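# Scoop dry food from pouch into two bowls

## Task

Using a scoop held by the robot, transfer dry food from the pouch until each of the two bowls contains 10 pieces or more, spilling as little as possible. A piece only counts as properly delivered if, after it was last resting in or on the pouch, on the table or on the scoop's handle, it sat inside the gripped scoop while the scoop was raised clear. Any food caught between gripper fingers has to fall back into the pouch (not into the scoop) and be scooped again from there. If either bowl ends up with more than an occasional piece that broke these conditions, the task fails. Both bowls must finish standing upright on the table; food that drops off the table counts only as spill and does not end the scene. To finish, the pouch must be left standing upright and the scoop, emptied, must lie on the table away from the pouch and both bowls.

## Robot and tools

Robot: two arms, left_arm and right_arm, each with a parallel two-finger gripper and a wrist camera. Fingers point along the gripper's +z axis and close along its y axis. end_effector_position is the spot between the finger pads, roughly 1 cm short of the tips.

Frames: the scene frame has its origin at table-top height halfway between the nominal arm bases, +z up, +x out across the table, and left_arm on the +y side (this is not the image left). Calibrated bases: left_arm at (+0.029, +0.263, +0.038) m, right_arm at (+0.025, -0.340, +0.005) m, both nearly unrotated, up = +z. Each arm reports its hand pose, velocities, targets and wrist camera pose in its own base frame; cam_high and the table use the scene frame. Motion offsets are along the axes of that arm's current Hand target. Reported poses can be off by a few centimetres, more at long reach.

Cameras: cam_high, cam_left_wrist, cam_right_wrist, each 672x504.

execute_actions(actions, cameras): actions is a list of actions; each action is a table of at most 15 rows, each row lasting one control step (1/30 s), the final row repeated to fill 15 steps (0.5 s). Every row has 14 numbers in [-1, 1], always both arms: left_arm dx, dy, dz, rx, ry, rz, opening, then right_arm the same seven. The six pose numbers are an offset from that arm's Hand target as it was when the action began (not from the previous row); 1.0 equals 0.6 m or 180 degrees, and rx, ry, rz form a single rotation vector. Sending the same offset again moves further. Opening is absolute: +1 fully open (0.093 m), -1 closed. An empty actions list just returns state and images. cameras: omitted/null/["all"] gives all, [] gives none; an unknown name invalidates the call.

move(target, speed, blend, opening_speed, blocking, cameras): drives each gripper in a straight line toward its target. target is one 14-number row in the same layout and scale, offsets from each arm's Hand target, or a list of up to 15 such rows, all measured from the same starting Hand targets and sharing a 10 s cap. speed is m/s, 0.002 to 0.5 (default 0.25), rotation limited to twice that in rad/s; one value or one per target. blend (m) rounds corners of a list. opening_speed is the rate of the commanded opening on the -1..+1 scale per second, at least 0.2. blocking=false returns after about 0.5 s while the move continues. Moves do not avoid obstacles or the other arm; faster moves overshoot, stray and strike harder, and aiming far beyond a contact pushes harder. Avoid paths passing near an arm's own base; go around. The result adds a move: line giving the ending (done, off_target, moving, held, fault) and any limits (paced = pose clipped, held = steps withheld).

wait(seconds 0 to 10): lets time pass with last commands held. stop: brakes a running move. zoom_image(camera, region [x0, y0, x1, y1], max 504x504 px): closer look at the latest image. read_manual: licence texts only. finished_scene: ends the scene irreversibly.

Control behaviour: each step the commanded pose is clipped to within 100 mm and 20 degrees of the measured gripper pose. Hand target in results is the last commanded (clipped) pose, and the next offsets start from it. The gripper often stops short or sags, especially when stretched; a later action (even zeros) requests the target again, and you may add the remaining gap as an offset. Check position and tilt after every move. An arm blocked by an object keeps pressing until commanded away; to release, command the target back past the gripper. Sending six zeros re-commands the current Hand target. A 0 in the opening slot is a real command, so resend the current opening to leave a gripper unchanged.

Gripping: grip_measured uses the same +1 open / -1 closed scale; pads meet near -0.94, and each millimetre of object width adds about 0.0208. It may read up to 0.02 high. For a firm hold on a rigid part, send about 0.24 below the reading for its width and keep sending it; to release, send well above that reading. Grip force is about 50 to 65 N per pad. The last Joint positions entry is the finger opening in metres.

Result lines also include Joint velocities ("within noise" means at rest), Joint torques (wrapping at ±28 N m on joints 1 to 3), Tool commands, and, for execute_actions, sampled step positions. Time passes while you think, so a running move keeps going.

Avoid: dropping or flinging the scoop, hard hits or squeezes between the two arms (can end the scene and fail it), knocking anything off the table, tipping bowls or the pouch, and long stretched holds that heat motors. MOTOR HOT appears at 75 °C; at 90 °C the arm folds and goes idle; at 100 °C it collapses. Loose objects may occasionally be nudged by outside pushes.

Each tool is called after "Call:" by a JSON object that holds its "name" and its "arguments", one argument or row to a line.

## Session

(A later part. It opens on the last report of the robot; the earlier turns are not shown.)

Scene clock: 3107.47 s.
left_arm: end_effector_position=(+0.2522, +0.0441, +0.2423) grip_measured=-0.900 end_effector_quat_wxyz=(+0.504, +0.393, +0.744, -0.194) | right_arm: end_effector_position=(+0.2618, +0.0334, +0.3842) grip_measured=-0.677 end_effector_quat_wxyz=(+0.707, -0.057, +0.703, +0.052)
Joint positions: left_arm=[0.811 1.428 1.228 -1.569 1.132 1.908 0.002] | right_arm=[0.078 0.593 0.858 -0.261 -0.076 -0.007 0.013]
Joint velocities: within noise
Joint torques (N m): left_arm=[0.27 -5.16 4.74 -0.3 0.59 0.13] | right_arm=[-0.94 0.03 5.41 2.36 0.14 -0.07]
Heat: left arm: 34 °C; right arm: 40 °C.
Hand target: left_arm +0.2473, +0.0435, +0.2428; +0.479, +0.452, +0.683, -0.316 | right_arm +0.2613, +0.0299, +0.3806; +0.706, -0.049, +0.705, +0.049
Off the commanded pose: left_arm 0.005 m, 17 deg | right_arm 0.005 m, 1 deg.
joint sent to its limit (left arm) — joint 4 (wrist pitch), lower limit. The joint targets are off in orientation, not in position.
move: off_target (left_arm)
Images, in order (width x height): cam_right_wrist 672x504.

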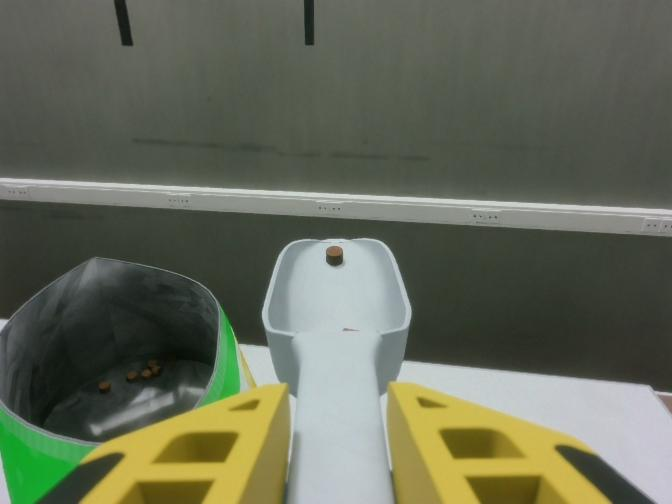

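Call:
{"name": "move", "arguments": {
  "target": [
    [0,0,0,0,0,0,-0.9,0.1343,-0.1101,0.0665,0.1,0.0278,0.0044,-0.95],
    [0,0,0,0,0,0,-0.9,0.3677,-0.1846,0.1772,0.1,0.0556,0.0087,-0.95]
  ],
  "speed": 0.2,
  "blend": 0.03,
  "cameras": ["cam_right_wrist"]
}}

Scene clock: 3118.07 s.
left_arm: end_effector_position=(+0.2522, +0.0441, +0.2423) grip_measured=-0.900 end_effector_quat_wxyz=(+0.504, +0.393, +0.744, -0.194) | right_arm: end_effector_position=(+0.3829, -0.0634, +0.1634) grip_measured=-0.677 end_effector_quat_wxyz=(+0.639, +0.069, +0.764, -0.056)
Joint positions: left_arm=[0.811 1.428 1.228 -1.569 1.132 1.908 0.002] | right_arm=[-0.155 1.332 0.386 0.769 0.021 0.006 0.013]
Joint velocities: within noise
Joint torques (N m): left_arm=[0.24 -5.15 4.75 -0.3 0.59 0.13] | right_arm=[-0.95 -4.05 5.34 2.67 0.03 -0.19]
Heat: left arm: 34 °C; right arm: 40 °C.
Hand target: left_arm +0.2473, +0.0435, +0.2428; +0.479, +0.452, +0.683, -0.316 | right_arm +0.3822, -0.0651, +0.1603; +0.640, +0.067, +0.763, -0.057
Off the commanded pose: left_arm 0.005 m, 17 deg | right_arm 0.004 m, 0 deg.
joint sent to its limit (left arm) — joint 4 (wrist pitch), lower limit. The joint targets are off in orientation, not in position.
move: off_target (left_arm)
Images, in order (width x height): cam_right_wrist 672x504.

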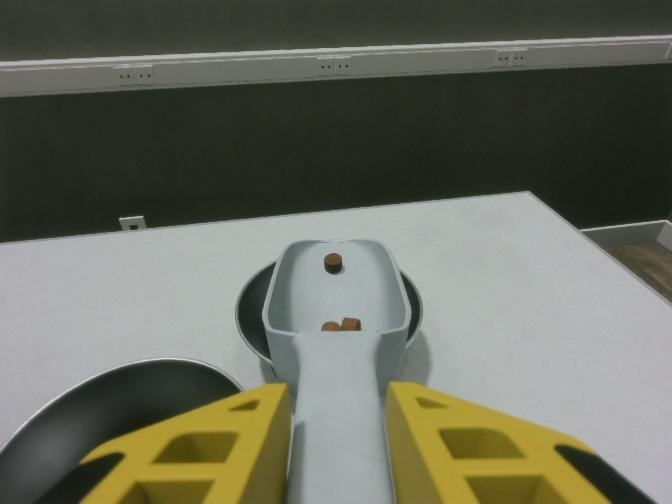

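Call:
{"name": "move", "arguments": {
  "target": [
    [0,0,0,0,0,0,-0.9,-0.0995,0.008,0.0545,0,0.1667,0,-0.95],
    [0,0,0,0,0,0,-0.9,-0.1587,0.008,0.1208,0,0.2778,0,-0.95],
    [0,0,0,0,0,0,-0.9,-0.1867,0.008,0.1843,0,0.3667,0,-0.95]
  ],
  "speed": 0.2,
  "blend": 0.02,
  "cameras": ["cam_right_wrist"]
}}

Scene clock: 3128.00 s.
left_arm: end_effector_position=(+0.2522, +0.0441, +0.2423) grip_measured=-0.900 end_effector_quat_wxyz=(+0.504, +0.393, +0.744, -0.194) | right_arm: end_effector_position=(+0.5051, -0.0812, +0.2565) grip_measured=-0.677 end_effector_quat_wxyz=(+0.249, +0.081, +0.965, -0.025)
Joint positions: left_arm=[0.811 1.428 1.228 -1.569 1.132 1.908 0.002] | right_arm=[-0.155 2.352 2.838 -1.552 0.013 0.01 0.013]
Joint velocities: within noise
Joint torques (N m): left_arm=[0.27 -5.15 4.74 -0.3 0.6 0.14] | right_arm=[-0.64 -12.11 7.77 1.47 0.02 -0.11]
Heat: left arm: 34 °C; right arm: 40 °C.
Hand target: left_arm +0.2473, +0.0435, +0.2428; +0.479, +0.452, +0.683, -0.316 | right_arm +0.5094, -0.0829, +0.2513; +0.121, +0.087, +0.989, -0.011
Off the commanded pose: left_arm 0.005 m, 17 deg | right_arm 0.007 m, 15 deg.
elbow stopped short (right arm): the move would have taken joint 3 (elbow) straighter than the controller allows.
joint sent to its limit (left arm) — joint 4 (wrist pitch), lower limit. The joint targets are off in orientation, not in position.
move: off_target (left_arm, right_arm)
Images, in order (width x height): cam_right_wrist 672x504.

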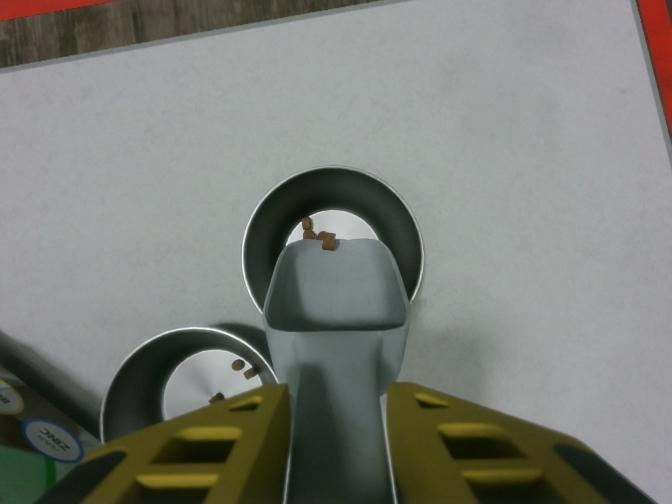

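Call:
{"name": "move", "arguments": {
  "target": [0,0,0,0,0,0,-0.9,0.12,0,-0.11,0,-0.089,0,-0.95],
  "speed": 0.25,
  "cameras": ["cam_right_wrist"]
}}

Call:
{"name": "zoom_image", "arguments": {
  "camera": "cam_right_wrist",
  "region": [220, 80, 460, 350]
}}

Scene clock: 3132.27 s.
left_arm: end_effector_position=(+0.2522, +0.0441, +0.2423) grip_measured=-0.900 end_effector_quat_wxyz=(+0.504, +0.393, +0.744, -0.194) | right_arm: end_effector_position=(+0.4225, -0.0682, +0.2973) grip_measured=-0.677 end_effector_quat_wxyz=(+0.251, +0.082, +0.964, -0.024)
Joint positions: left_arm=[0.811 1.428 1.228 -1.569 1.132 1.908 0.002] | right_arm=[-0.155 1.891 2.262 -1.432 0.013 0.012 0.013]
Joint velocities: within noise
Joint torques (N m): left_arm=[0.27 -5.16 4.72 -0.3 0.59 0.13] | right_arm=[-0.13 -11.58 4.56 1.74 0.08 -0.07]
Heat: left arm: 34 °C; right arm: 39 °C.
Hand target: left_arm +0.2473, +0.0435, +0.2428; +0.479, +0.452, +0.683, -0.316 | right_arm +0.4249, -0.0678, +0.2980; +0.258, +0.085, +0.962, -0.023
Off the commanded pose: left_arm 0.005 m, 17 deg | right_arm 0.003 m, 1 deg.
joint sent to its limit (left arm) — joint 4 (wrist pitch), lower limit. The joint targets are off in orientation, not in position.
move: off_target (left_arm)
Images, in order (width x height): cam_right_wrist 672x504.

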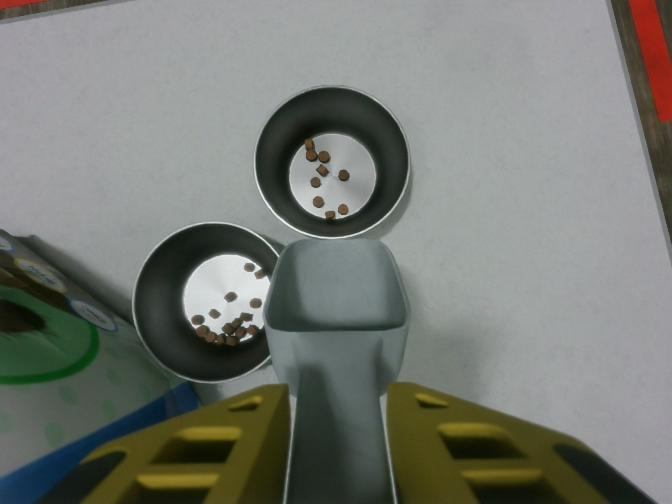

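Scaled by 1.867 from the camera's 672x504 image, which has a finer 960x720 frame.

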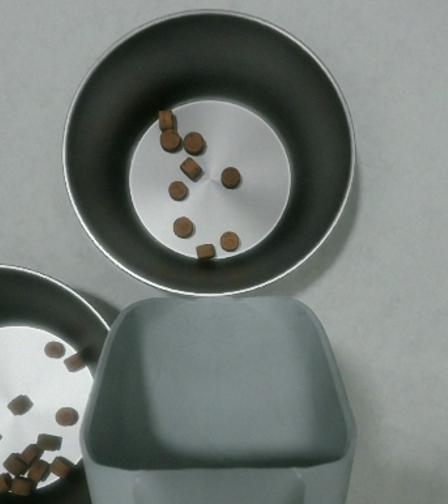

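Call:
{"name": "zoom_image", "arguments": {
  "camera": "cam_right_wrist",
  "region": [130, 210, 290, 390]
}}

Call:
{"name": "zoom_image", "arguments": {
  "camera": "cam_right_wrist",
  "region": [275, 115, 395, 235]
}}

Scaled by 2.800 from the camera's 672x504 image, which has a finer 960x720 frame.

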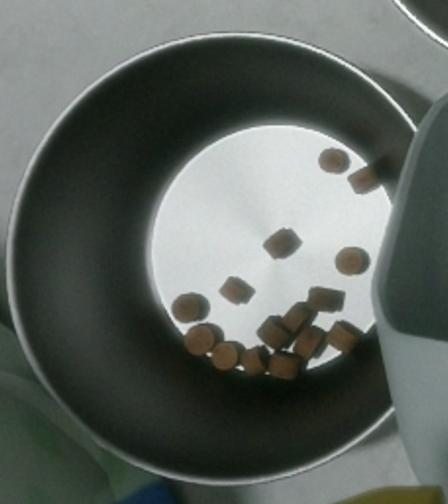

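Scaled by 4.200 from the camera's 672x504 image, which has a finer 960x720 frame.

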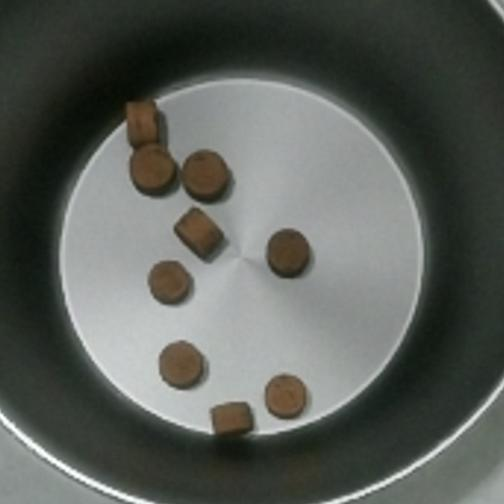

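Call:
{"name": "move", "arguments": {
  "target": [0,0,0,0,0,0,-0.9,0.2123,-0.0973,-0.1225,0,-0.2333,0,-0.95],
  "speed": 0.35,
  "cameras": []
}}

Call:
{"name": "move", "arguments": {
  "target": [
    [0,0,0,0,0,0,-0.9,0.2685,-0.0943,0.0904,0.1427,0,0.0464,-0.55],
    [0,0,0,0,0,0,-0.9,0.3747,-0.0943,0.1249,0.1427,0,0.0464,-0.55],
    [0,0,0,0,0,0,-0.9,0.3747,-0.0943,0.1249,0.1427,0,0.0464,-0.95]
  ],
  "speed": [0.3,0.12,0.12],
  "blend": [0.02,0,0],
  "cameras": ["cam_right_wrist"]
}}

Scene clock: 3154.83 s.
left_arm: end_effector_position=(+0.2522, +0.0441, +0.2423) grip_measured=-0.900 end_effector_quat_wxyz=(+0.504, +0.393, +0.744, -0.194) | right_arm: end_effector_position=(+0.2683, -0.0978, +0.2994) grip_measured=-0.677 end_effector_quat_wxyz=(+0.582, +0.075, +0.808, -0.050)
Joint positions: left_arm=[0.811 1.428 1.228 -1.569 1.132 1.908 0.002] | right_arm=[-0.559 0.738 0.85 -0.458 -0.36 -0.121 0.013]
Joint velocities: within noise
Joint torques (N m): left_arm=[0.24 -5.16 4.74 -0.3 0.6 0.14] | right_arm=[-0.92 -0.42 5.7 2.55 -0.08 -0.21]
Heat: left arm: 34 °C; right arm: 37 °C.
Hand target: left_arm +0.2473, +0.0435, +0.2428; +0.479, +0.452, +0.683, -0.316 | right_arm +0.2698, -0.0996, +0.2980; +0.586, +0.071, +0.806, -0.052
Off the commanded pose: left_arm 0.005 m, 17 deg | right_arm 0.003 m, 1 deg.
joint sent to its limit (left arm) — joint 4 (wrist pitch), lower limit. The joint targets are off in orientation, not in position.
move: off_target (left_arm)
No camera images: "cameras" was empty.

Scene clock: 3158.20 s.
left_arm: end_effector_position=(+0.2522, +0.0441, +0.2423) grip_measured=-0.900 end_effector_quat_wxyz=(+0.504, +0.393, +0.744, -0.194) | right_arm: end_effector_position=(+0.2637, -0.1577, +0.0631) grip_measured=-0.692 end_effector_quat_wxyz=(+0.558, +0.259, +0.766, -0.186)
Joint positions: left_arm=[0.811 1.428 1.228 -1.569 1.132 1.908 0.002] | right_arm=[-0.422 1.479 0.003 1.156 0.214 0.074 0.012]
Joint velocities: within noise
Joint torques (N m): left_arm=[0.25 -5.16 4.74 -0.29 0.59 0.14] | right_arm=[0.5 -2.78 2.74 2.58 0.22 -0.16]
Heat: left arm: 34 °C; right arm: 38 °C.
Hand target: left_arm +0.2473, +0.0435, +0.2428; +0.479, +0.452, +0.683, -0.316 | right_arm +0.2619, -0.1556, +0.0610; +0.558, +0.257, +0.767, -0.187
Off the commanded pose: left_arm 0.005 m, 17 deg | right_arm 0.004 m, 0 deg.
joint sent to its limit (left arm) — joint 4 (wrist pitch), lower limit. The joint targets are off in orientation, not in position.
move: off_target (left_arm)
Images, in order (width x height): cam_right_wrist 672x504.

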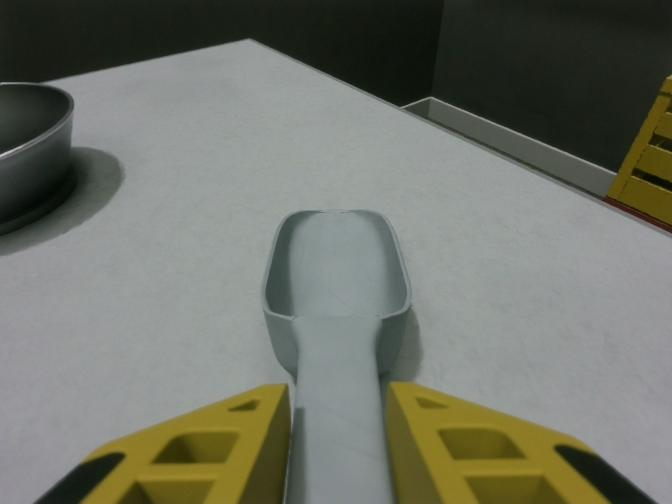

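Call:
{"name": "move", "arguments": {
  "target": [
    [0,0,0,0,0,0,-0.9,0,0,0,0,0,0,-0.55],
    [0,0,0,0,0,0,-0.9,0.0195,0,0.0064,0,0,0,-0.55],
    [0,0,0,0,0,0,-0.9,0.0195,0,0.0064,0,0,0,-0.95]
  ],
  "speed": 0.1,
  "cameras": ["cam_right_wrist"]
}}

Scene clock: 3167.17 s.
left_arm: end_effector_position=(+0.2522, +0.0441, +0.2423) grip_measured=-0.900 end_effector_quat_wxyz=(+0.504, +0.393, +0.744, -0.194) | right_arm: end_effector_position=(+0.2686, -0.1602, +0.0597) grip_measured=-0.692 end_effector_quat_wxyz=(+0.570, +0.259, +0.756, -0.190)
Joint positions: left_arm=[0.811 1.428 1.228 -1.569 1.132 1.908 0.002] | right_arm=[-0.418 1.656 0.003 1.365 0.224 0.074 0.012]
Joint velocities: within noise
Joint torques (N m): left_arm=[0.24 -5.19 4.72 -0.3 0.59 0.13] | right_arm=[0.18 -3 1.73 2.21 0.15 -0.14]
Heat: left arm: 34 °C; right arm: 39 °C.
Hand target: left_arm +0.2473, +0.0435, +0.2428; +0.479, +0.452, +0.683, -0.316 | right_arm +0.2619, -0.1556, +0.0487; +0.558, +0.257, +0.767, -0.187
Off the commanded pose: left_arm 0.005 m, 17 deg | right_arm 0.014 m, 2 deg.
joint sent to its limit (left arm) — joint 4 (wrist pitch), lower limit. The joint targets are off in orientation, not in position.
joint sent to its limit (right arm) — joint 3 (elbow), lower limit, where the elbow is as bent as it goes. The joint targets still meet the commanded pose.
move: off_target (left_arm, right_arm); target 3's new opening was sent with right_arm's hand 0.014 m and 2 deg from that target
Images, in order (width x height): cam_right_wrist 672x504.

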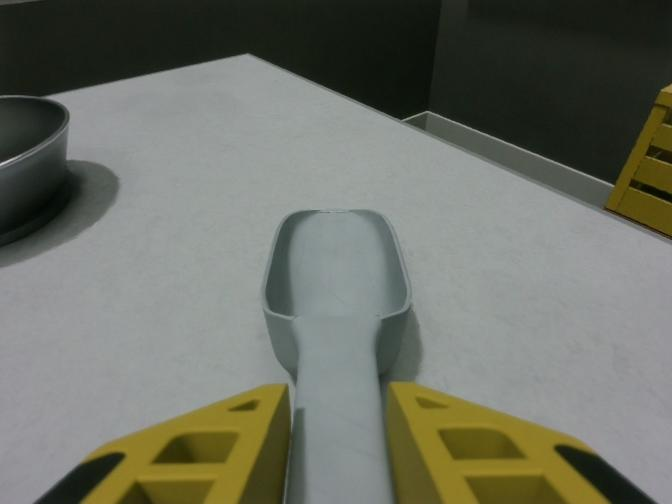

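Call:
{"name": "move", "arguments": {
  "target": [
    [0,0,0,0,0,0,-0.9,0,0,0,0,0,0,-0.5],
    [0,0,0,0,0,0,-0.9,0,0,0,0,0,0,-0.95]
  ],
  "speed": 0.1,
  "cameras": ["cam_right_wrist"]
}}

Scene clock: 3175.07 s.
left_arm: end_effector_position=(+0.2522, +0.0441, +0.2423) grip_measured=-0.900 end_effector_quat_wxyz=(+0.504, +0.393, +0.744, -0.194) | right_arm: end_effector_position=(+0.2686, -0.1602, +0.0597) grip_measured=-0.692 end_effector_quat_wxyz=(+0.570, +0.259, +0.756, -0.190)
Joint positions: left_arm=[0.811 1.428 1.228 -1.569 1.132 1.908 0.002] | right_arm=[-0.418 1.657 0.003 1.365 0.224 0.074 0.012]
Joint velocities: within noise
Joint torques (N m): left_arm=[0.23 -5.15 4.72 -0.3 0.59 0.14] | right_arm=[0.18 -3 1.73 2.22 0.14 -0.14]
Heat: left arm: 34 °C; right arm: 39 °C.
Hand target: left_arm +0.2473, +0.0435, +0.2428; +0.479, +0.452, +0.683, -0.316 | right_arm +0.2619, -0.1556, +0.0486; +0.557, +0.257, +0.767, -0.187
Off the commanded pose: left_arm 0.005 m, 17 deg | right_arm 0.014 m, 2 deg.
joint sent to its limit (left arm) — joint 4 (wrist pitch), lower limit. The joint targets are off in orientation, not in position.
joint sent to its limit (right arm) — joint 3 (elbow), lower limit, where the elbow is as bent as it goes. The joint targets still meet the commanded pose.
move: off_target (left_arm, right_arm); target 2's new opening was sent with right_arm's hand 0.014 m and 2 deg from that target
Images, in order (width x height): cam_right_wrist 672x504.

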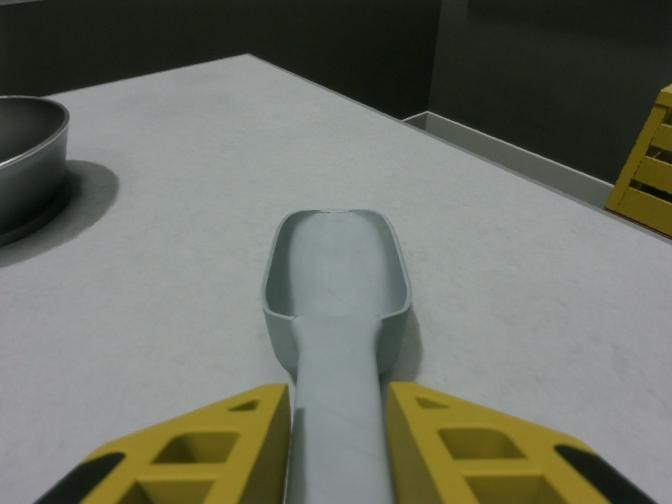

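Call:
{"name": "move", "arguments": {
  "target": [
    [0,0,0,0,0,0,-0.9,0,0,0,0,0,0,-0.52],
    [0,0,0,0,0,0,-0.9,0.012,0,0.004,0,0,0,-0.52]
  ],
  "speed": 0.1,
  "cameras": ["cam_right_wrist"]
}}

Scene clock: 3181.43 s.
left_arm: end_effector_position=(+0.2522, +0.0441, +0.2423) grip_measured=-0.900 end_effector_quat_wxyz=(+0.504, +0.393, +0.744, -0.194) | right_arm: end_effector_position=(+0.2712, -0.1616, +0.0574) grip_measured=-0.518 end_effector_quat_wxyz=(+0.580, +0.258, +0.748, -0.191)
Joint positions: left_arm=[0.811 1.428 1.228 -1.569 1.132 1.908 0.002] | right_arm=[-0.418 1.784 0.003 1.518 0.225 0.074 0.02]
Joint velocities: within noise
Joint torques (N m): left_arm=[0.25 -5.16 4.72 -0.29 0.6 0.14] | right_arm=[0.08 -3.23 0.99 2.02 0.12 -0.14]
Heat: left arm: 34 °C; right arm: 40 °C.
Hand target: left_arm +0.2473, +0.0435, +0.2428; +0.479, +0.452, +0.683, -0.316 | right_arm +0.2620, -0.1557, +0.0411; +0.557, +0.258, +0.767, -0.187
Off the commanded pose: left_arm 0.005 m, 17 deg | right_arm 0.020 m, 3 deg.
joint sent to its limit (left arm) — joint 4 (wrist pitch), lower limit. The joint targets are off in orientation, not in position.
joint sent to its limit (right arm) — joint 3 (elbow), lower limit, where the elbow is as bent as it goes. The joint targets are off in position, not in orientation.
move: off_target (left_arm, right_arm)
Images, in order (width x height): cam_right_wrist 672x504.

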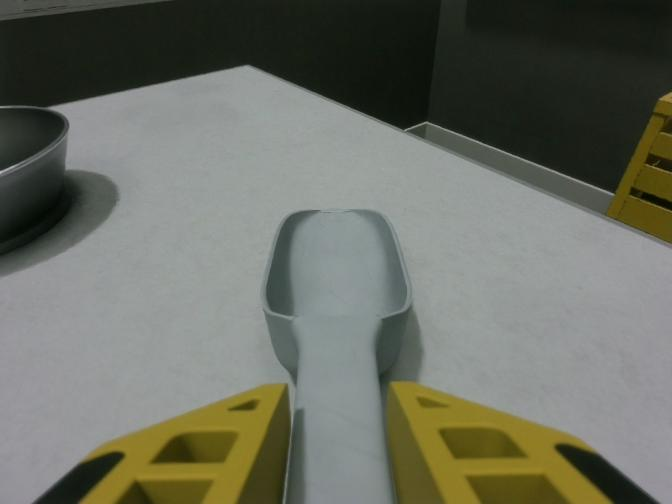

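Call:
{"name": "move", "arguments": {
  "target": [
    [0,0,0,0,0,0,-0.9,0,0,0,0,0,0,-0.495]
  ],
  "speed": 0.1,
  "cameras": ["cam_right_wrist"]
}}

Scene clock: 3186.33 s.
left_arm: end_effector_position=(+0.2522, +0.0441, +0.2423) grip_measured=-0.900 end_effector_quat_wxyz=(+0.504, +0.393, +0.744, -0.194) | right_arm: end_effector_position=(+0.2715, -0.1617, +0.0571) grip_measured=-0.495 end_effector_quat_wxyz=(+0.582, +0.258, +0.747, -0.191)
Joint positions: left_arm=[0.811 1.428 1.228 -1.569 1.132 1.908 0.002] | right_arm=[-0.418 1.805 0.003 1.543 0.225 0.074 0.021]
Joint velocities: within noise
Joint torques (N m): left_arm=[0.25 -5.16 4.74 -0.3 0.59 0.13] | right_arm=[-0.08 -3.26 0.84 1.99 0.1 -0.16]
Heat: left arm: 34 °C; right arm: 39 °C.
Hand target: left_arm +0.2473, +0.0435, +0.2428; +0.479, +0.452, +0.683, -0.316 | right_arm +0.2619, -0.1557, +0.0411; +0.557, +0.258, +0.767, -0.187
Off the commanded pose: left_arm 0.005 m, 17 deg | right_arm 0.020 m, 4 deg.
joint sent to its limit (left arm) — joint 4 (wrist pitch), lower limit. The joint targets are off in orientation, not in position.
joint sent to its limit (right arm) — joint 3 (elbow), lower limit, where the elbow is as bent as it goes. The joint targets are off in position, not in orientation.
move: off_target (left_arm, right_arm)
Images, in order (width x height): cam_right_wrist 672x504.

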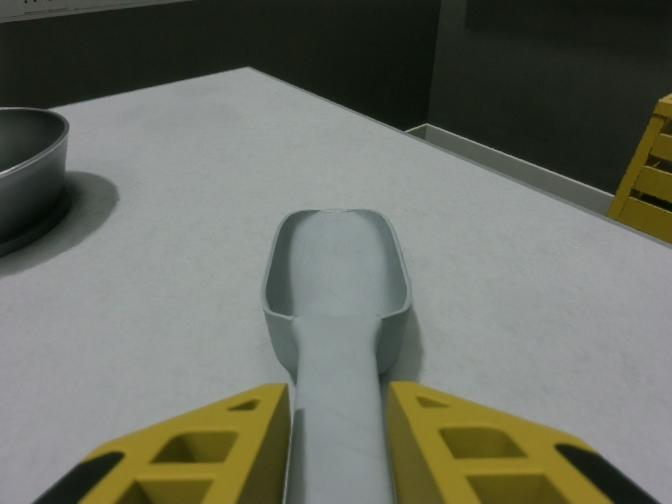

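Call:
{"name": "move", "arguments": {
  "target": [
    [0,0,0,0,0,0,-0.9,0,0,0,0,0,0,-0.48]
  ],
  "speed": 0.1,
  "cameras": ["cam_right_wrist"]
}}

Scene clock: 3192.67 s.
left_arm: end_effector_position=(+0.2522, +0.0441, +0.2423) grip_measured=-0.900 end_effector_quat_wxyz=(+0.504, +0.393, +0.744, -0.194) | right_arm: end_effector_position=(+0.2695, -0.1608, +0.0493) grip_measured=-0.482 end_effector_quat_wxyz=(+0.568, +0.259, +0.757, -0.190)
Joint positions: left_arm=[0.811 1.428 1.228 -1.569 1.132 1.908 0.002] | right_arm=[-0.418 1.805 0.003 1.509 0.225 0.074 0.022]
Joint velocities: within noise
Joint torques (N m): left_arm=[0.24 -5.15 4.72 -0.3 0.6 0.14] | right_arm=[0.14 -4.42 0.83 2.22 0.14 -0.14]
Heat: left arm: 34 °C; right arm: 39 °C.
Hand target: left_arm +0.2473, +0.0435, +0.2428; +0.479, +0.452, +0.683, -0.316 | right_arm +0.2619, -0.1557, +0.0411; +0.557, +0.258, +0.767, -0.187
Off the commanded pose: left_arm 0.005 m, 17 deg | right_arm 0.012 m, 2 deg.
joint sent to its limit (left arm) — joint 4 (wrist pitch), lower limit. The joint targets are off in orientation, not in position.
joint sent to its limit (right arm) — joint 3 (elbow), lower limit, where the elbow is as bent as it goes. The joint targets are off in position, not in orientation.
move: off_target (left_arm, right_arm)
Images, in order (width x height): cam_right_wrist 672x504.

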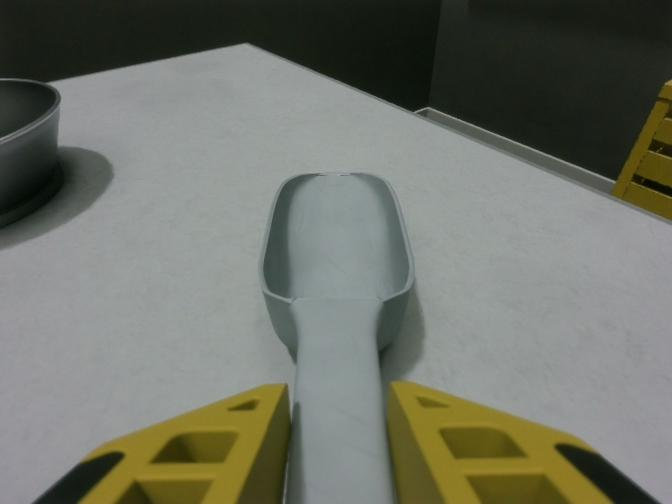

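Call:
{"name": "move", "arguments": {
  "target": [
    [0,0,0,0,0,0,-0.9,0.012,0,0.004,0,0,0,-0.48],
    [0,0,0,0,0,0,-0.9,0.012,0,0.004,0,0,0,-0.95]
  ],
  "speed": 0.1,
  "cameras": ["cam_right_wrist"]
}}

Scene clock: 3198.57 s.
left_arm: end_effector_position=(+0.2522, +0.0441, +0.2423) grip_measured=-0.900 end_effector_quat_wxyz=(+0.504, +0.393, +0.744, -0.194) | right_arm: end_effector_position=(+0.2672, -0.1599, +0.0363) grip_measured=-0.692 end_effector_quat_wxyz=(+0.554, +0.261, +0.768, -0.189)
Joint positions: left_arm=[0.811 1.428 1.228 -1.569 1.132 1.908 0.002] | right_arm=[-0.418 1.881 0.003 1.548 0.225 0.074 0.012]
Joint velocities: within noise
Joint torques (N m): left_arm=[0.23 -5.18 4.74 -0.3 0.59 0.14] | right_arm=[0.55 -4.15 0.34 2.53 0.21 -0.1]
Heat: left arm: 34 °C; right arm: 39 °C.
Hand target: left_arm +0.2473, +0.0435, +0.2428; +0.479, +0.452, +0.683, -0.316 | right_arm +0.2620, -0.1557, +0.0334; +0.557, +0.257, +0.767, -0.187
Off the commanded pose: left_arm 0.005 m, 17 deg | right_arm 0.007 m, 1 deg.
joint sent to its limit (left arm) — joint 4 (wrist pitch), lower limit. The joint targets are off in orientation, not in position.
joint sent to its limit (right arm) — joint 3 (elbow), lower limit, where the elbow is as bent as it goes. The joint targets still meet the commanded pose.
move: off_target (left_arm)
Images, in order (width x height): cam_right_wrist 672x504.

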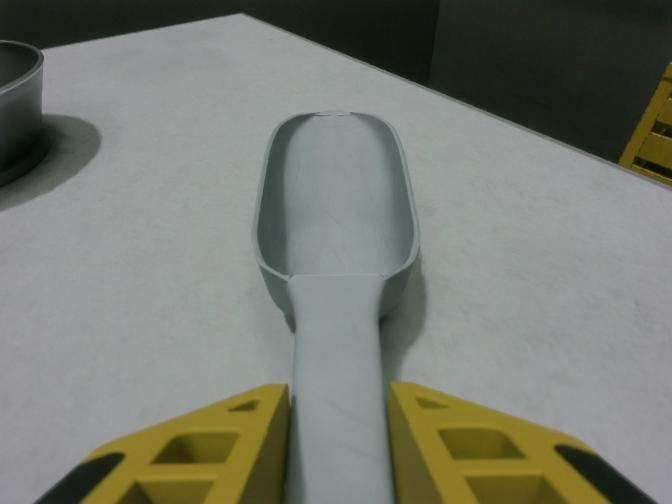

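Call:
{"name": "move", "arguments": {
  "target": [
    [0,0,0,0,0,0,-0.9,-0.5127,-0.0148,-0.2912,0,0,0,-0.95],
    [0,0,0,0,0,0,-0.9,-0.4955,0.1547,-0.3982,-0.196,0,-0.0637,-0.95],
    [0,0,0,0,0,0,-0.9,-0.4868,0.3947,-0.4247,-0.3968,0,-0.1289,-0.95]
  ],
  "speed": 0.35,
  "blend": 0.03,
  "cameras": ["cam_right_wrist"]
}}

Scene clock: 3215.97 s.
left_arm: end_effector_position=(+0.2522, +0.0441, +0.2423) grip_measured=-0.900 end_effector_quat_wxyz=(+0.504, +0.393, +0.744, -0.194) | right_arm: end_effector_position=(+0.2822, +0.1207, +0.3724) grip_measured=-0.677 end_effector_quat_wxyz=(+0.537, -0.252, +0.782, +0.190)
Joint positions: left_arm=[0.811 1.428 1.228 -1.569 1.132 1.908 0.002] | right_arm=[0.157 0.982 1.272 -0.694 -0.462 -0.159 0.013]
Joint velocities: within noise
Joint torques (N m): left_arm=[0.27 -5.14 4.74 -0.3 0.6 0.14] | right_arm=[0.53 -1.21 9.52 2.5 -0.1 -0.23]
Heat: left arm: 34 °C; right arm: 41 °C.
Hand target: left_arm +0.2473, +0.0435, +0.2428; +0.479, +0.452, +0.683, -0.316 | right_arm +0.2834, +0.1250, +0.3900; +0.556, -0.263, +0.765, +0.191
Off the commanded pose: left_arm 0.005 m, 17 deg | right_arm 0.018 m, 3 deg.
joint sent to its limit (left arm) — joint 4 (wrist pitch), lower limit. The joint targets are off in orientation, not in position.
move: off_target (left_arm, right_arm); limits=paced
Images, in order (width x height): cam_right_wrist 672x504.

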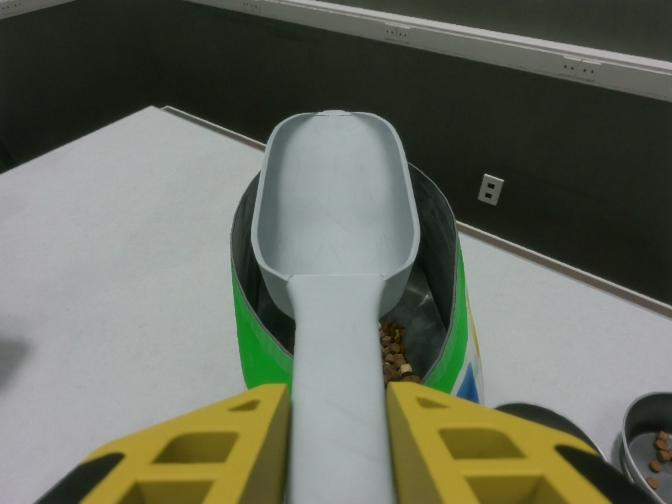

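Call:
{"name": "move", "arguments": {
  "target": [
    [0,0,0,0,0,0,-0.9,0.0269,-0.007,0.052,0,0.1333,0,-0.95],
    [0,0,0,0,0,0,-0.9,0.0711,-0.007,0.1049,0,0.2333,0,-0.95],
    [0,0,0,0,0,0,-0.9,0.1306,-0.007,0.1646,0,0.3,0,-0.95],
    [0,0,0,0,0,0,-0.9,0.2147,-0.007,0.1481,0,0.3667,0,-0.95],
    [0,0,0,0,0,0,-0.9,0.2658,-0.007,0.1525,0,0.3667,0,-0.95]
  ],
  "speed": 0.2,
  "blend": 0.015,
  "cameras": ["cam_right_wrist"]
}}

Scene clock: 3228.77 s.
left_arm: end_effector_position=(+0.2522, +0.0441, +0.2423) grip_measured=-0.900 end_effector_quat_wxyz=(+0.504, +0.393, +0.744, -0.194) | right_arm: end_effector_position=(+0.3364, +0.1592, +0.2356) grip_measured=-0.677 end_effector_quat_wxyz=(+0.124, -0.324, +0.937, +0.037)
Joint positions: left_arm=[0.811 1.428 1.228 -1.569 1.132 1.908 0.002] | right_arm=[0.418 1.798 1.962 -1.482 -0.053 -0.24 0.013]
Joint velocities: within noise
Joint torques (N m): left_arm=[0.24 -5.15 4.75 -0.3 0.6 0.13] | right_arm=[-0.21 -7.69 2.55 0.09 0.32 -0.2]
Heat: left arm: 34 °C; right arm: 41 °C.
Hand target: left_arm +0.2473, +0.0435, +0.2428; +0.479, +0.452, +0.683, -0.316 | right_arm +0.3158, +0.1449, +0.2100; +0.050, -0.325, +0.944, +0.017
Off the commanded pose: left_arm 0.005 m, 17 deg | right_arm 0.036 m, 9 deg.
joint sent to its limit (left arm) — joint 4 (wrist pitch), lower limit. The joint targets are off in orientation, not in position.
move: off_target (left_arm, right_arm)
Images, in order (width x height): cam_right_wrist 672x504.

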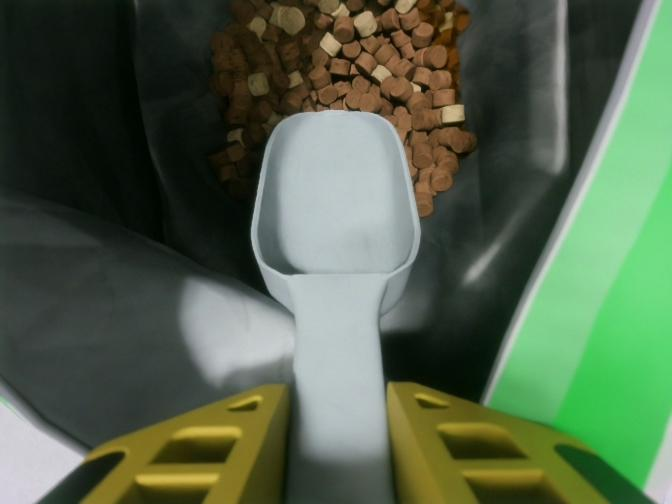

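Call:
{"name": "move", "arguments": {
  "target": [
    [0,0,0,0,0,0,-0.9,-0.0845,0,0.0226,0,-0.05,0,-0.95],
    [0,0,0,0,0,0,-0.9,-0.1315,0,0.0528,0,-0.1,0,-0.95],
    [0,0,0,0,0,0,-0.9,-0.1416,0,0.0372,0,-0.1611,0,-0.95],
    [0,0,0,0,0,0,-0.9,-0.1378,0,-0.0051,0,-0.2278,0,-0.95],
    [0,0,0,0,0,0,-0.9,-0.1281,0,-0.0699,0,-0.3,0,-0.95],
    [0,0,0,0,0,0,-0.9,-0.0964,0,-0.241,0,-0.3556,0,-0.95]
  ],
  "speed": 0.15,
  "blend": [0.015,0,0.015,0.015,0.015,0],
  "cameras": ["cam_right_wrist"]
}}

Call:
{"name": "zoom_image", "arguments": {
  "camera": "cam_right_wrist",
  "region": [250, 120, 430, 335]
}}

Scene clock: 3243.00 s.
left_arm: end_effector_position=(+0.2522, +0.0441, +0.2423) grip_measured=-0.900 end_effector_quat_wxyz=(+0.504, +0.393, +0.744, -0.194) | right_arm: end_effector_position=(+0.3522, +0.1736, +0.3382) grip_measured=-0.677 end_effector_quat_wxyz=(+0.523, -0.270, +0.788, +0.183)
Joint positions: left_arm=[0.811 1.428 1.228 -1.569 1.132 1.908 0.002] | right_arm=[0.325 1.235 1.279 -0.462 -0.315 -0.13 0.013]
Joint velocities: within noise
Joint torques (N m): left_arm=[0.24 -5.15 4.74 -0.3 0.59 0.14] | right_arm=[-0.9 -7.34 10.04 2.31 -0.08 -0.08]
Heat: left arm: 34 °C; right arm: 38 °C.
Hand target: left_arm +0.2473, +0.0435, +0.2428; +0.479, +0.452, +0.683, -0.316 | right_arm +0.3493, +0.1709, +0.3598; +0.542, -0.267, +0.775, +0.187
Off the commanded pose: left_arm 0.005 m, 17 deg | right_arm 0.022 m, 3 deg.
joint sent to its limit (left arm) — joint 4 (wrist pitch), lower limit. The joint targets are off in orientation, not in position.
move: off_target (left_arm, right_arm)
Images, in order (width x height): cam_right_wrist 672x504.

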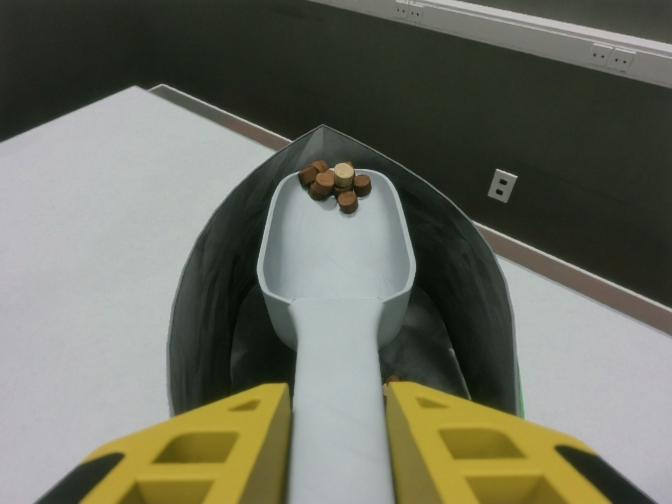

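Scaled by 2.344 from the camera's 672x504 image, which has a finer 960x720 frame.

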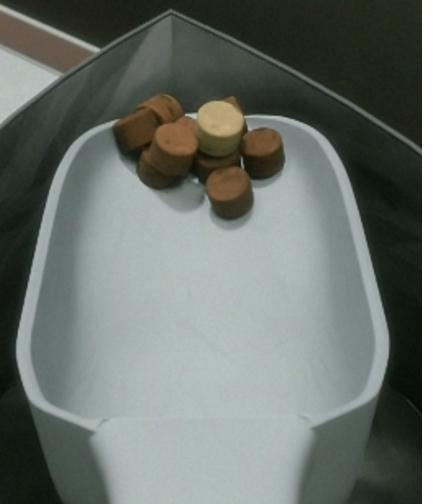

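Call:
{"name": "move", "arguments": {
  "target": [
    [0,0,0,0,0,0,-0.9,-0.0352,0,-0.0493,0,-0.028,0,-0.95],
    [0,0,0,0,0,0,-0.9,-0.0008,0.003,-0.1432,0,-0.0444,0,-0.95],
    [0,0,0,0,0,0,-0.9,0.058,-0.0943,-0.256,0.1606,-0.0444,0.0461,-0.95],
    [0,0,0,0,0,0,-0.9,0.1824,-0.2235,-0.2077,0.2569,-0.0444,0.0737,-0.95]
  ],
  "speed": 0.16,
  "blend": 0.03,
  "cameras": ["cam_right_wrist"]
}}

Scene clock: 3258.87 s.
left_arm: end_effector_position=(+0.2522, +0.0441, +0.2423) grip_measured=-0.900 end_effector_quat_wxyz=(+0.504, +0.393, +0.744, -0.194) | right_arm: end_effector_position=(+0.3078, -0.0264, +0.3006) grip_measured=-0.677 end_effector_quat_wxyz=(+0.626, +0.061, +0.776, -0.052)
Joint positions: left_arm=[0.811 1.428 1.228 -1.569 1.132 1.908 0.002] | right_arm=[0 0.753 0.744 -0.205 0.157 0.03 0.013]
Joint velocities: within noise
Joint torques (N m): left_arm=[0.28 -5.15 4.74 -0.3 0.6 0.14] | right_arm=[-0.81 -0.47 6.28 2.69 0.19 -0.07]
Heat: left arm: 34 °C; right arm: 39 °C.
Hand target: left_arm +0.2473, +0.0435, +0.2428; +0.479, +0.452, +0.683, -0.316 | right_arm +0.3099, -0.0299, +0.2997; +0.630, +0.069, +0.772, -0.054
Off the commanded pose: left_arm 0.005 m, 17 deg | right_arm 0.004 m, 1 deg.
joint sent to its limit (left arm) — joint 4 (wrist pitch), lower limit. The joint targets are off in orientation, not in position.
move: off_target (left_arm)
Images, in order (width x height): cam_right_wrist 672x504.

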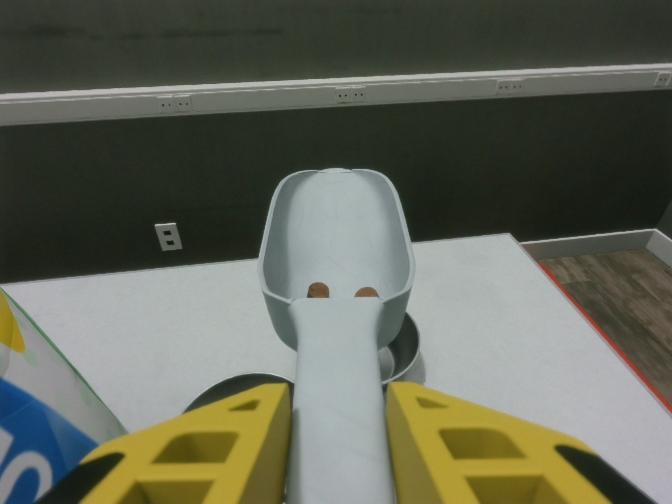

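Call:
{"name": "move", "arguments": {
  "target": [
    [0,0,0,0,0,0,-0.9,0.203,-0.03,0.1715,0,0.0744,0,-0.95],
    [0,0,0,0,0,0,-0.9,0.1,-0.0298,0.2238,0,0.241,0,-0.95],
    [0,0,0,0,0,0,-0.9,0.0467,-0.0298,0.2683,0,0.3244,0,-0.95],
    [0,0,0,0,0,0,-0.9,0.0338,-0.0298,0.289,0,0.3578,0,-0.95]
  ],
  "speed": 0.2,
  "blend": 0.02,
  "cameras": ["cam_right_wrist"]
}}

Call:
{"name": "zoom_image", "arguments": {
  "camera": "cam_right_wrist",
  "region": [220, 100, 460, 350]
}}

Scene clock: 3279.47 s.
left_arm: end_effector_position=(+0.2522, +0.0441, +0.2423) grip_measured=-0.900 end_effector_quat_wxyz=(+0.504, +0.393, +0.744, -0.194) | right_arm: end_effector_position=(+0.4661, -0.0732, +0.2477) grip_measured=-0.677 end_effector_quat_wxyz=(+0.189, +0.087, +0.978, -0.016)
Joint positions: left_arm=[0.811 1.428 1.228 -1.569 1.132 1.908 0.002] | right_arm=[-0.153 2.205 2.585 -1.57 0.008 0.023 0.013]
Joint velocities: within noise
Joint torques (N m): left_arm=[0.25 -5.19 4.74 -0.3 0.59 0.13] | right_arm=[-0.94 -11.37 8.08 1.23 0.01 -0.23]
Heat: left arm: 34 °C; right arm: 42 °C.
Hand target: left_arm +0.2473, +0.0435, +0.2428; +0.479, +0.452, +0.683, -0.316 | right_arm +0.4701, -0.0764, +0.2449; +0.122, +0.087, +0.989, -0.009
Off the commanded pose: left_arm 0.005 m, 17 deg | right_arm 0.006 m, 8 deg.
joint sent to its limit (left arm) — joint 4 (wrist pitch), lower limit. The joint targets are off in orientation, not in position.
joint sent to its limit (right arm) — joint 4 (wrist pitch), lower limit. The joint targets are off in orientation, not in position.
move: off_target (left_arm, right_arm)
Images, in order (width x height): cam_right_wrist 672x504.

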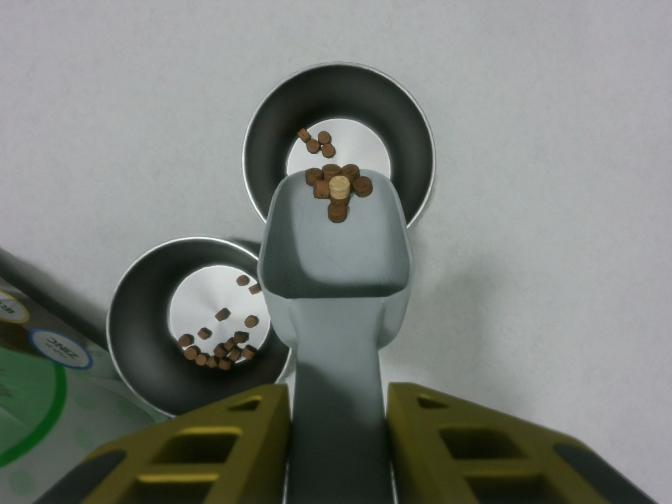

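Scaled by 2.016 from the camera's 672x504 image, which has a finer 960x720 frame.

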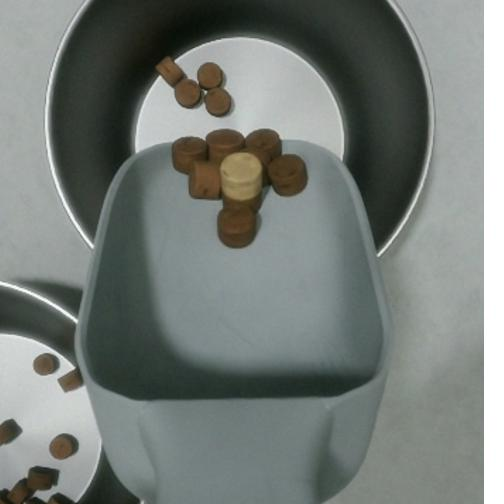

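Call:
{"name": "move", "arguments": {
  "target": [0,0,0,0,0,0,-0.9,0.0795,0.025,-0.063,0,-0.2556,0,-0.95],
  "speed": 0.2,
  "cameras": ["cam_right_wrist"]
}}

Scene clock: 3302.53 s.
left_arm: end_effector_position=(+0.2522, +0.0441, +0.2423) grip_measured=-0.900 end_effector_quat_wxyz=(+0.504, +0.393, +0.744, -0.194) | right_arm: end_effector_position=(+0.4205, -0.0540, +0.2599) grip_measured=-0.677 end_effector_quat_wxyz=(+0.481, +0.076, +0.873, -0.042)
Joint positions: left_arm=[0.811 1.428 1.228 -1.569 1.132 1.908 0.002] | right_arm=[-0.105 1.371 1.199 -0.393 0.058 0.037 0.013]
Joint velocities: within noise
Joint torques (N m): left_arm=[0.25 -5.16 4.75 -0.3 0.6 0.14] | right_arm=[0.46 -10.14 6.08 2.48 0.2 -0.09]
Heat: left arm: 34 °C; right arm: 37 °C.
Hand target: left_arm +0.2473, +0.0435, +0.2428; +0.479, +0.452, +0.683, -0.316 | right_arm +0.4181, -0.0519, +0.2701; +0.499, +0.077, +0.862, -0.042
Off the commanded pose: left_arm 0.005 m, 17 deg | right_arm 0.011 m, 2 deg.
joint sent to its limit (left arm) — joint 4 (wrist pitch), lower limit. The joint targets are off in orientation, not in position.
move: off_target (left_arm, right_arm)
Images, in order (width x height): cam_right_wrist 672x504.

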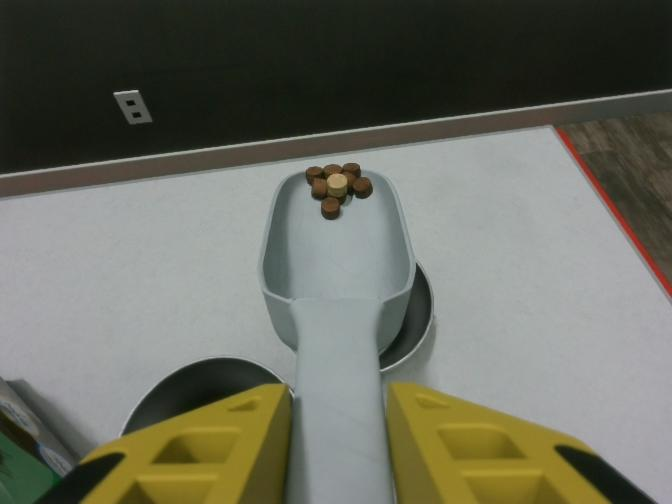

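Call:
{"name": "move", "arguments": {
  "target": [
    [0,0,0,0,0,0,-0.9,0.1166,0.0215,0.0313,0,0,0,-0.95],
    [0,0,0,0,0,0,-0.9,0.1166,0.0215,0.0313,-0.0279,-0.0177,0.6385,-0.95]
  ],
  "speed": 0.3,
  "blend": [0.01,0],
  "cameras": ["cam_right_wrist"]
}}

Scene clock: 3322.40 s.
left_arm: end_effector_position=(+0.2522, +0.0441, +0.2423) grip_measured=-0.900 end_effector_quat_wxyz=(+0.504, +0.393, +0.744, -0.194) | right_arm: end_effector_position=(+0.4046, -0.0376, +0.1900) grip_measured=-0.676 end_effector_quat_wxyz=(+0.318, +0.757, +0.396, +0.412)
Joint positions: left_arm=[0.811 1.428 1.228 -1.569 1.132 1.908 0.002] | right_arm=[-0.045 1.296 0.79 0.027 0.115 2.063 0.013]
Joint velocities: within noise
Joint torques (N m): left_arm=[0.27 -5.16 4.74 -0.3 0.6 0.13] | right_arm=[0.51 -9.35 5.97 2.48 0.25 -0.12]
Heat: left arm: 34 °C; right arm: 39 °C.
Hand target: left_arm +0.2473, +0.0435, +0.2428; +0.479, +0.452, +0.683, -0.316 | right_arm +0.4021, -0.0357, +0.2003; +0.326, +0.749, +0.388, +0.427
Off the commanded pose: left_arm 0.005 m, 17 deg | right_arm 0.011 m, 2 deg.
joint sent to its limit (left arm) — joint 4 (wrist pitch), lower limit. The joint targets are off in orientation, not in position.
move: off_target (left_arm, right_arm)
Images, in order (width x height): cam_right_wrist 672x504.

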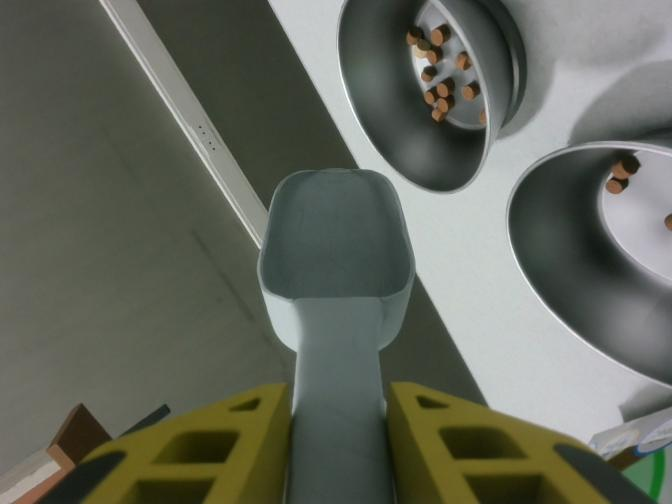

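Call:
{"name": "move", "arguments": {
  "target": [0,0,0,0,0,0,-0.9,0.048,0.1683,-0.1815,-0.0276,-0.018,-0.637,-0.95],
  "speed": 0.3,
  "cameras": ["cam_right_wrist","cam_high"]
}}

Call:
{"name": "zoom_image", "arguments": {
  "camera": "cam_high",
  "region": [420, 120, 540, 220]
}}

Scene clock: 3334.20 s.
left_arm: end_effector_position=(+0.2522, +0.0441, +0.2423) grip_measured=-0.900 end_effector_quat_wxyz=(+0.504, +0.393, +0.744, -0.194) | right_arm: end_effector_position=(+0.3482, -0.0416, +0.3174) grip_measured=-0.676 end_effector_quat_wxyz=(+0.550, +0.077, +0.830, -0.048)
Joint positions: left_arm=[0.811 1.428 1.228 -1.569 1.132 1.908 0.002] | right_arm=[-0.071 1.039 1.085 -0.449 0.099 0.048 0.013]
Joint velocities: within noise
Joint torques (N m): left_arm=[0.25 -5.15 4.75 -0.3 0.6 0.13] | right_arm=[-0.94 -5.29 10.48 2.33 0.05 -0.22]
Heat: left arm: 34 °C; right arm: 39 °C.
Hand target: left_arm +0.2473, +0.0435, +0.2428; +0.479, +0.452, +0.683, -0.316 | right_arm +0.3450, -0.0429, +0.3401; +0.572, +0.075, +0.815, -0.048
Off the commanded pose: left_arm 0.005 m, 17 deg | right_arm 0.023 m, 3 deg.
joint sent to its limit (left arm) — joint 4 (wrist pitch), lower limit. The joint targets are off in orientation, not in position.
move: off_target (left_arm, right_arm)
Images, in order (width x height): cam_high 672x504, cam_right_wrist 672x504.

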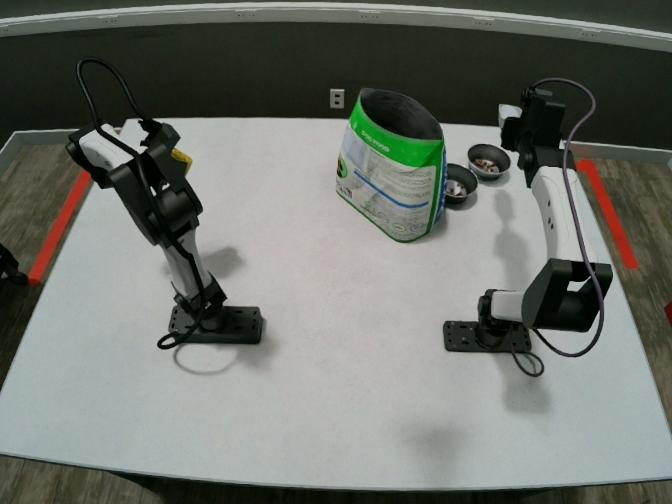

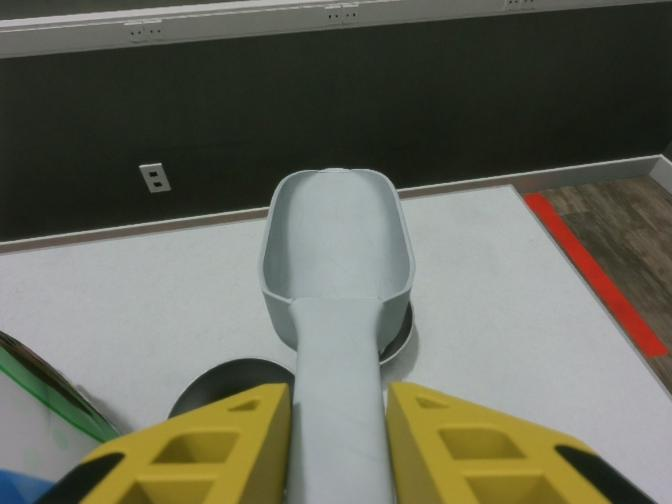

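Scaled by 4.200 from the camera's 672x504 image, which has a finer 960x720 frame.

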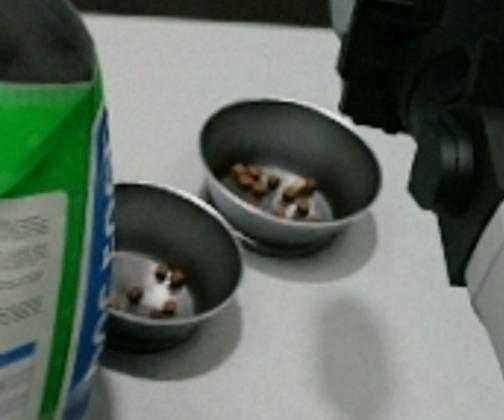

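Call:
{"name": "move", "arguments": {
  "target": [0,0,0,0,0,0,-0.9,0.3652,-0.234,0.068,0.141,0,0.0513,-0.95],
  "speed": 0.3,
  "cameras": ["cam_right_wrist"]
}}

Scene clock: 3347.83 s.
left_arm: end_effector_position=(+0.2522, +0.0441, +0.2423) grip_measured=-0.900 end_effector_quat_wxyz=(+0.504, +0.393, +0.744, -0.194) | right_arm: end_effector_position=(+0.2875, -0.1705, +0.1235) grip_measured=-0.676 end_effector_quat_wxyz=(+0.544, +0.257, +0.779, -0.176)
Joint positions: left_arm=[0.811 1.428 1.228 -1.569 1.132 1.908 0.002] | right_arm=[-0.449 1.094 0.263 0.473 0.172 0.07 0.013]
Joint velocities: within noise
Joint torques (N m): left_arm=[0.24 -5.18 4.7 -0.3 0.59 0.14] | right_arm=[-0.84 -2.22 5.26 2.63 0.21 -0.1]
Heat: left arm: 34 °C; right arm: 41 °C.
Hand target: left_arm +0.2473, +0.0435, +0.2428; +0.479, +0.452, +0.683, -0.316 | right_arm +0.2844, -0.1730, +0.1192; +0.543, +0.264, +0.776, -0.180
Off the commanded pose: left_arm 0.005 m, 17 deg | right_arm 0.006 m, 1 deg.
joint sent to its limit (left arm) — joint 4 (wrist pitch), lower limit. The joint targets are off in orientation, not in position.
move: off_target (left_arm)
Images, in order (width x height): cam_right_wrist 672x504.

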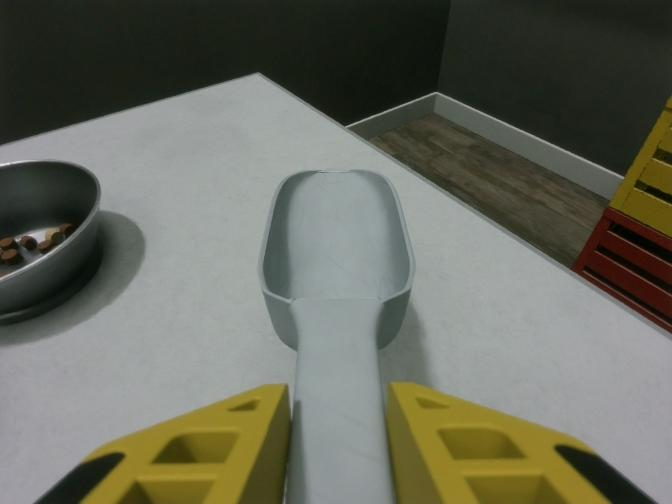

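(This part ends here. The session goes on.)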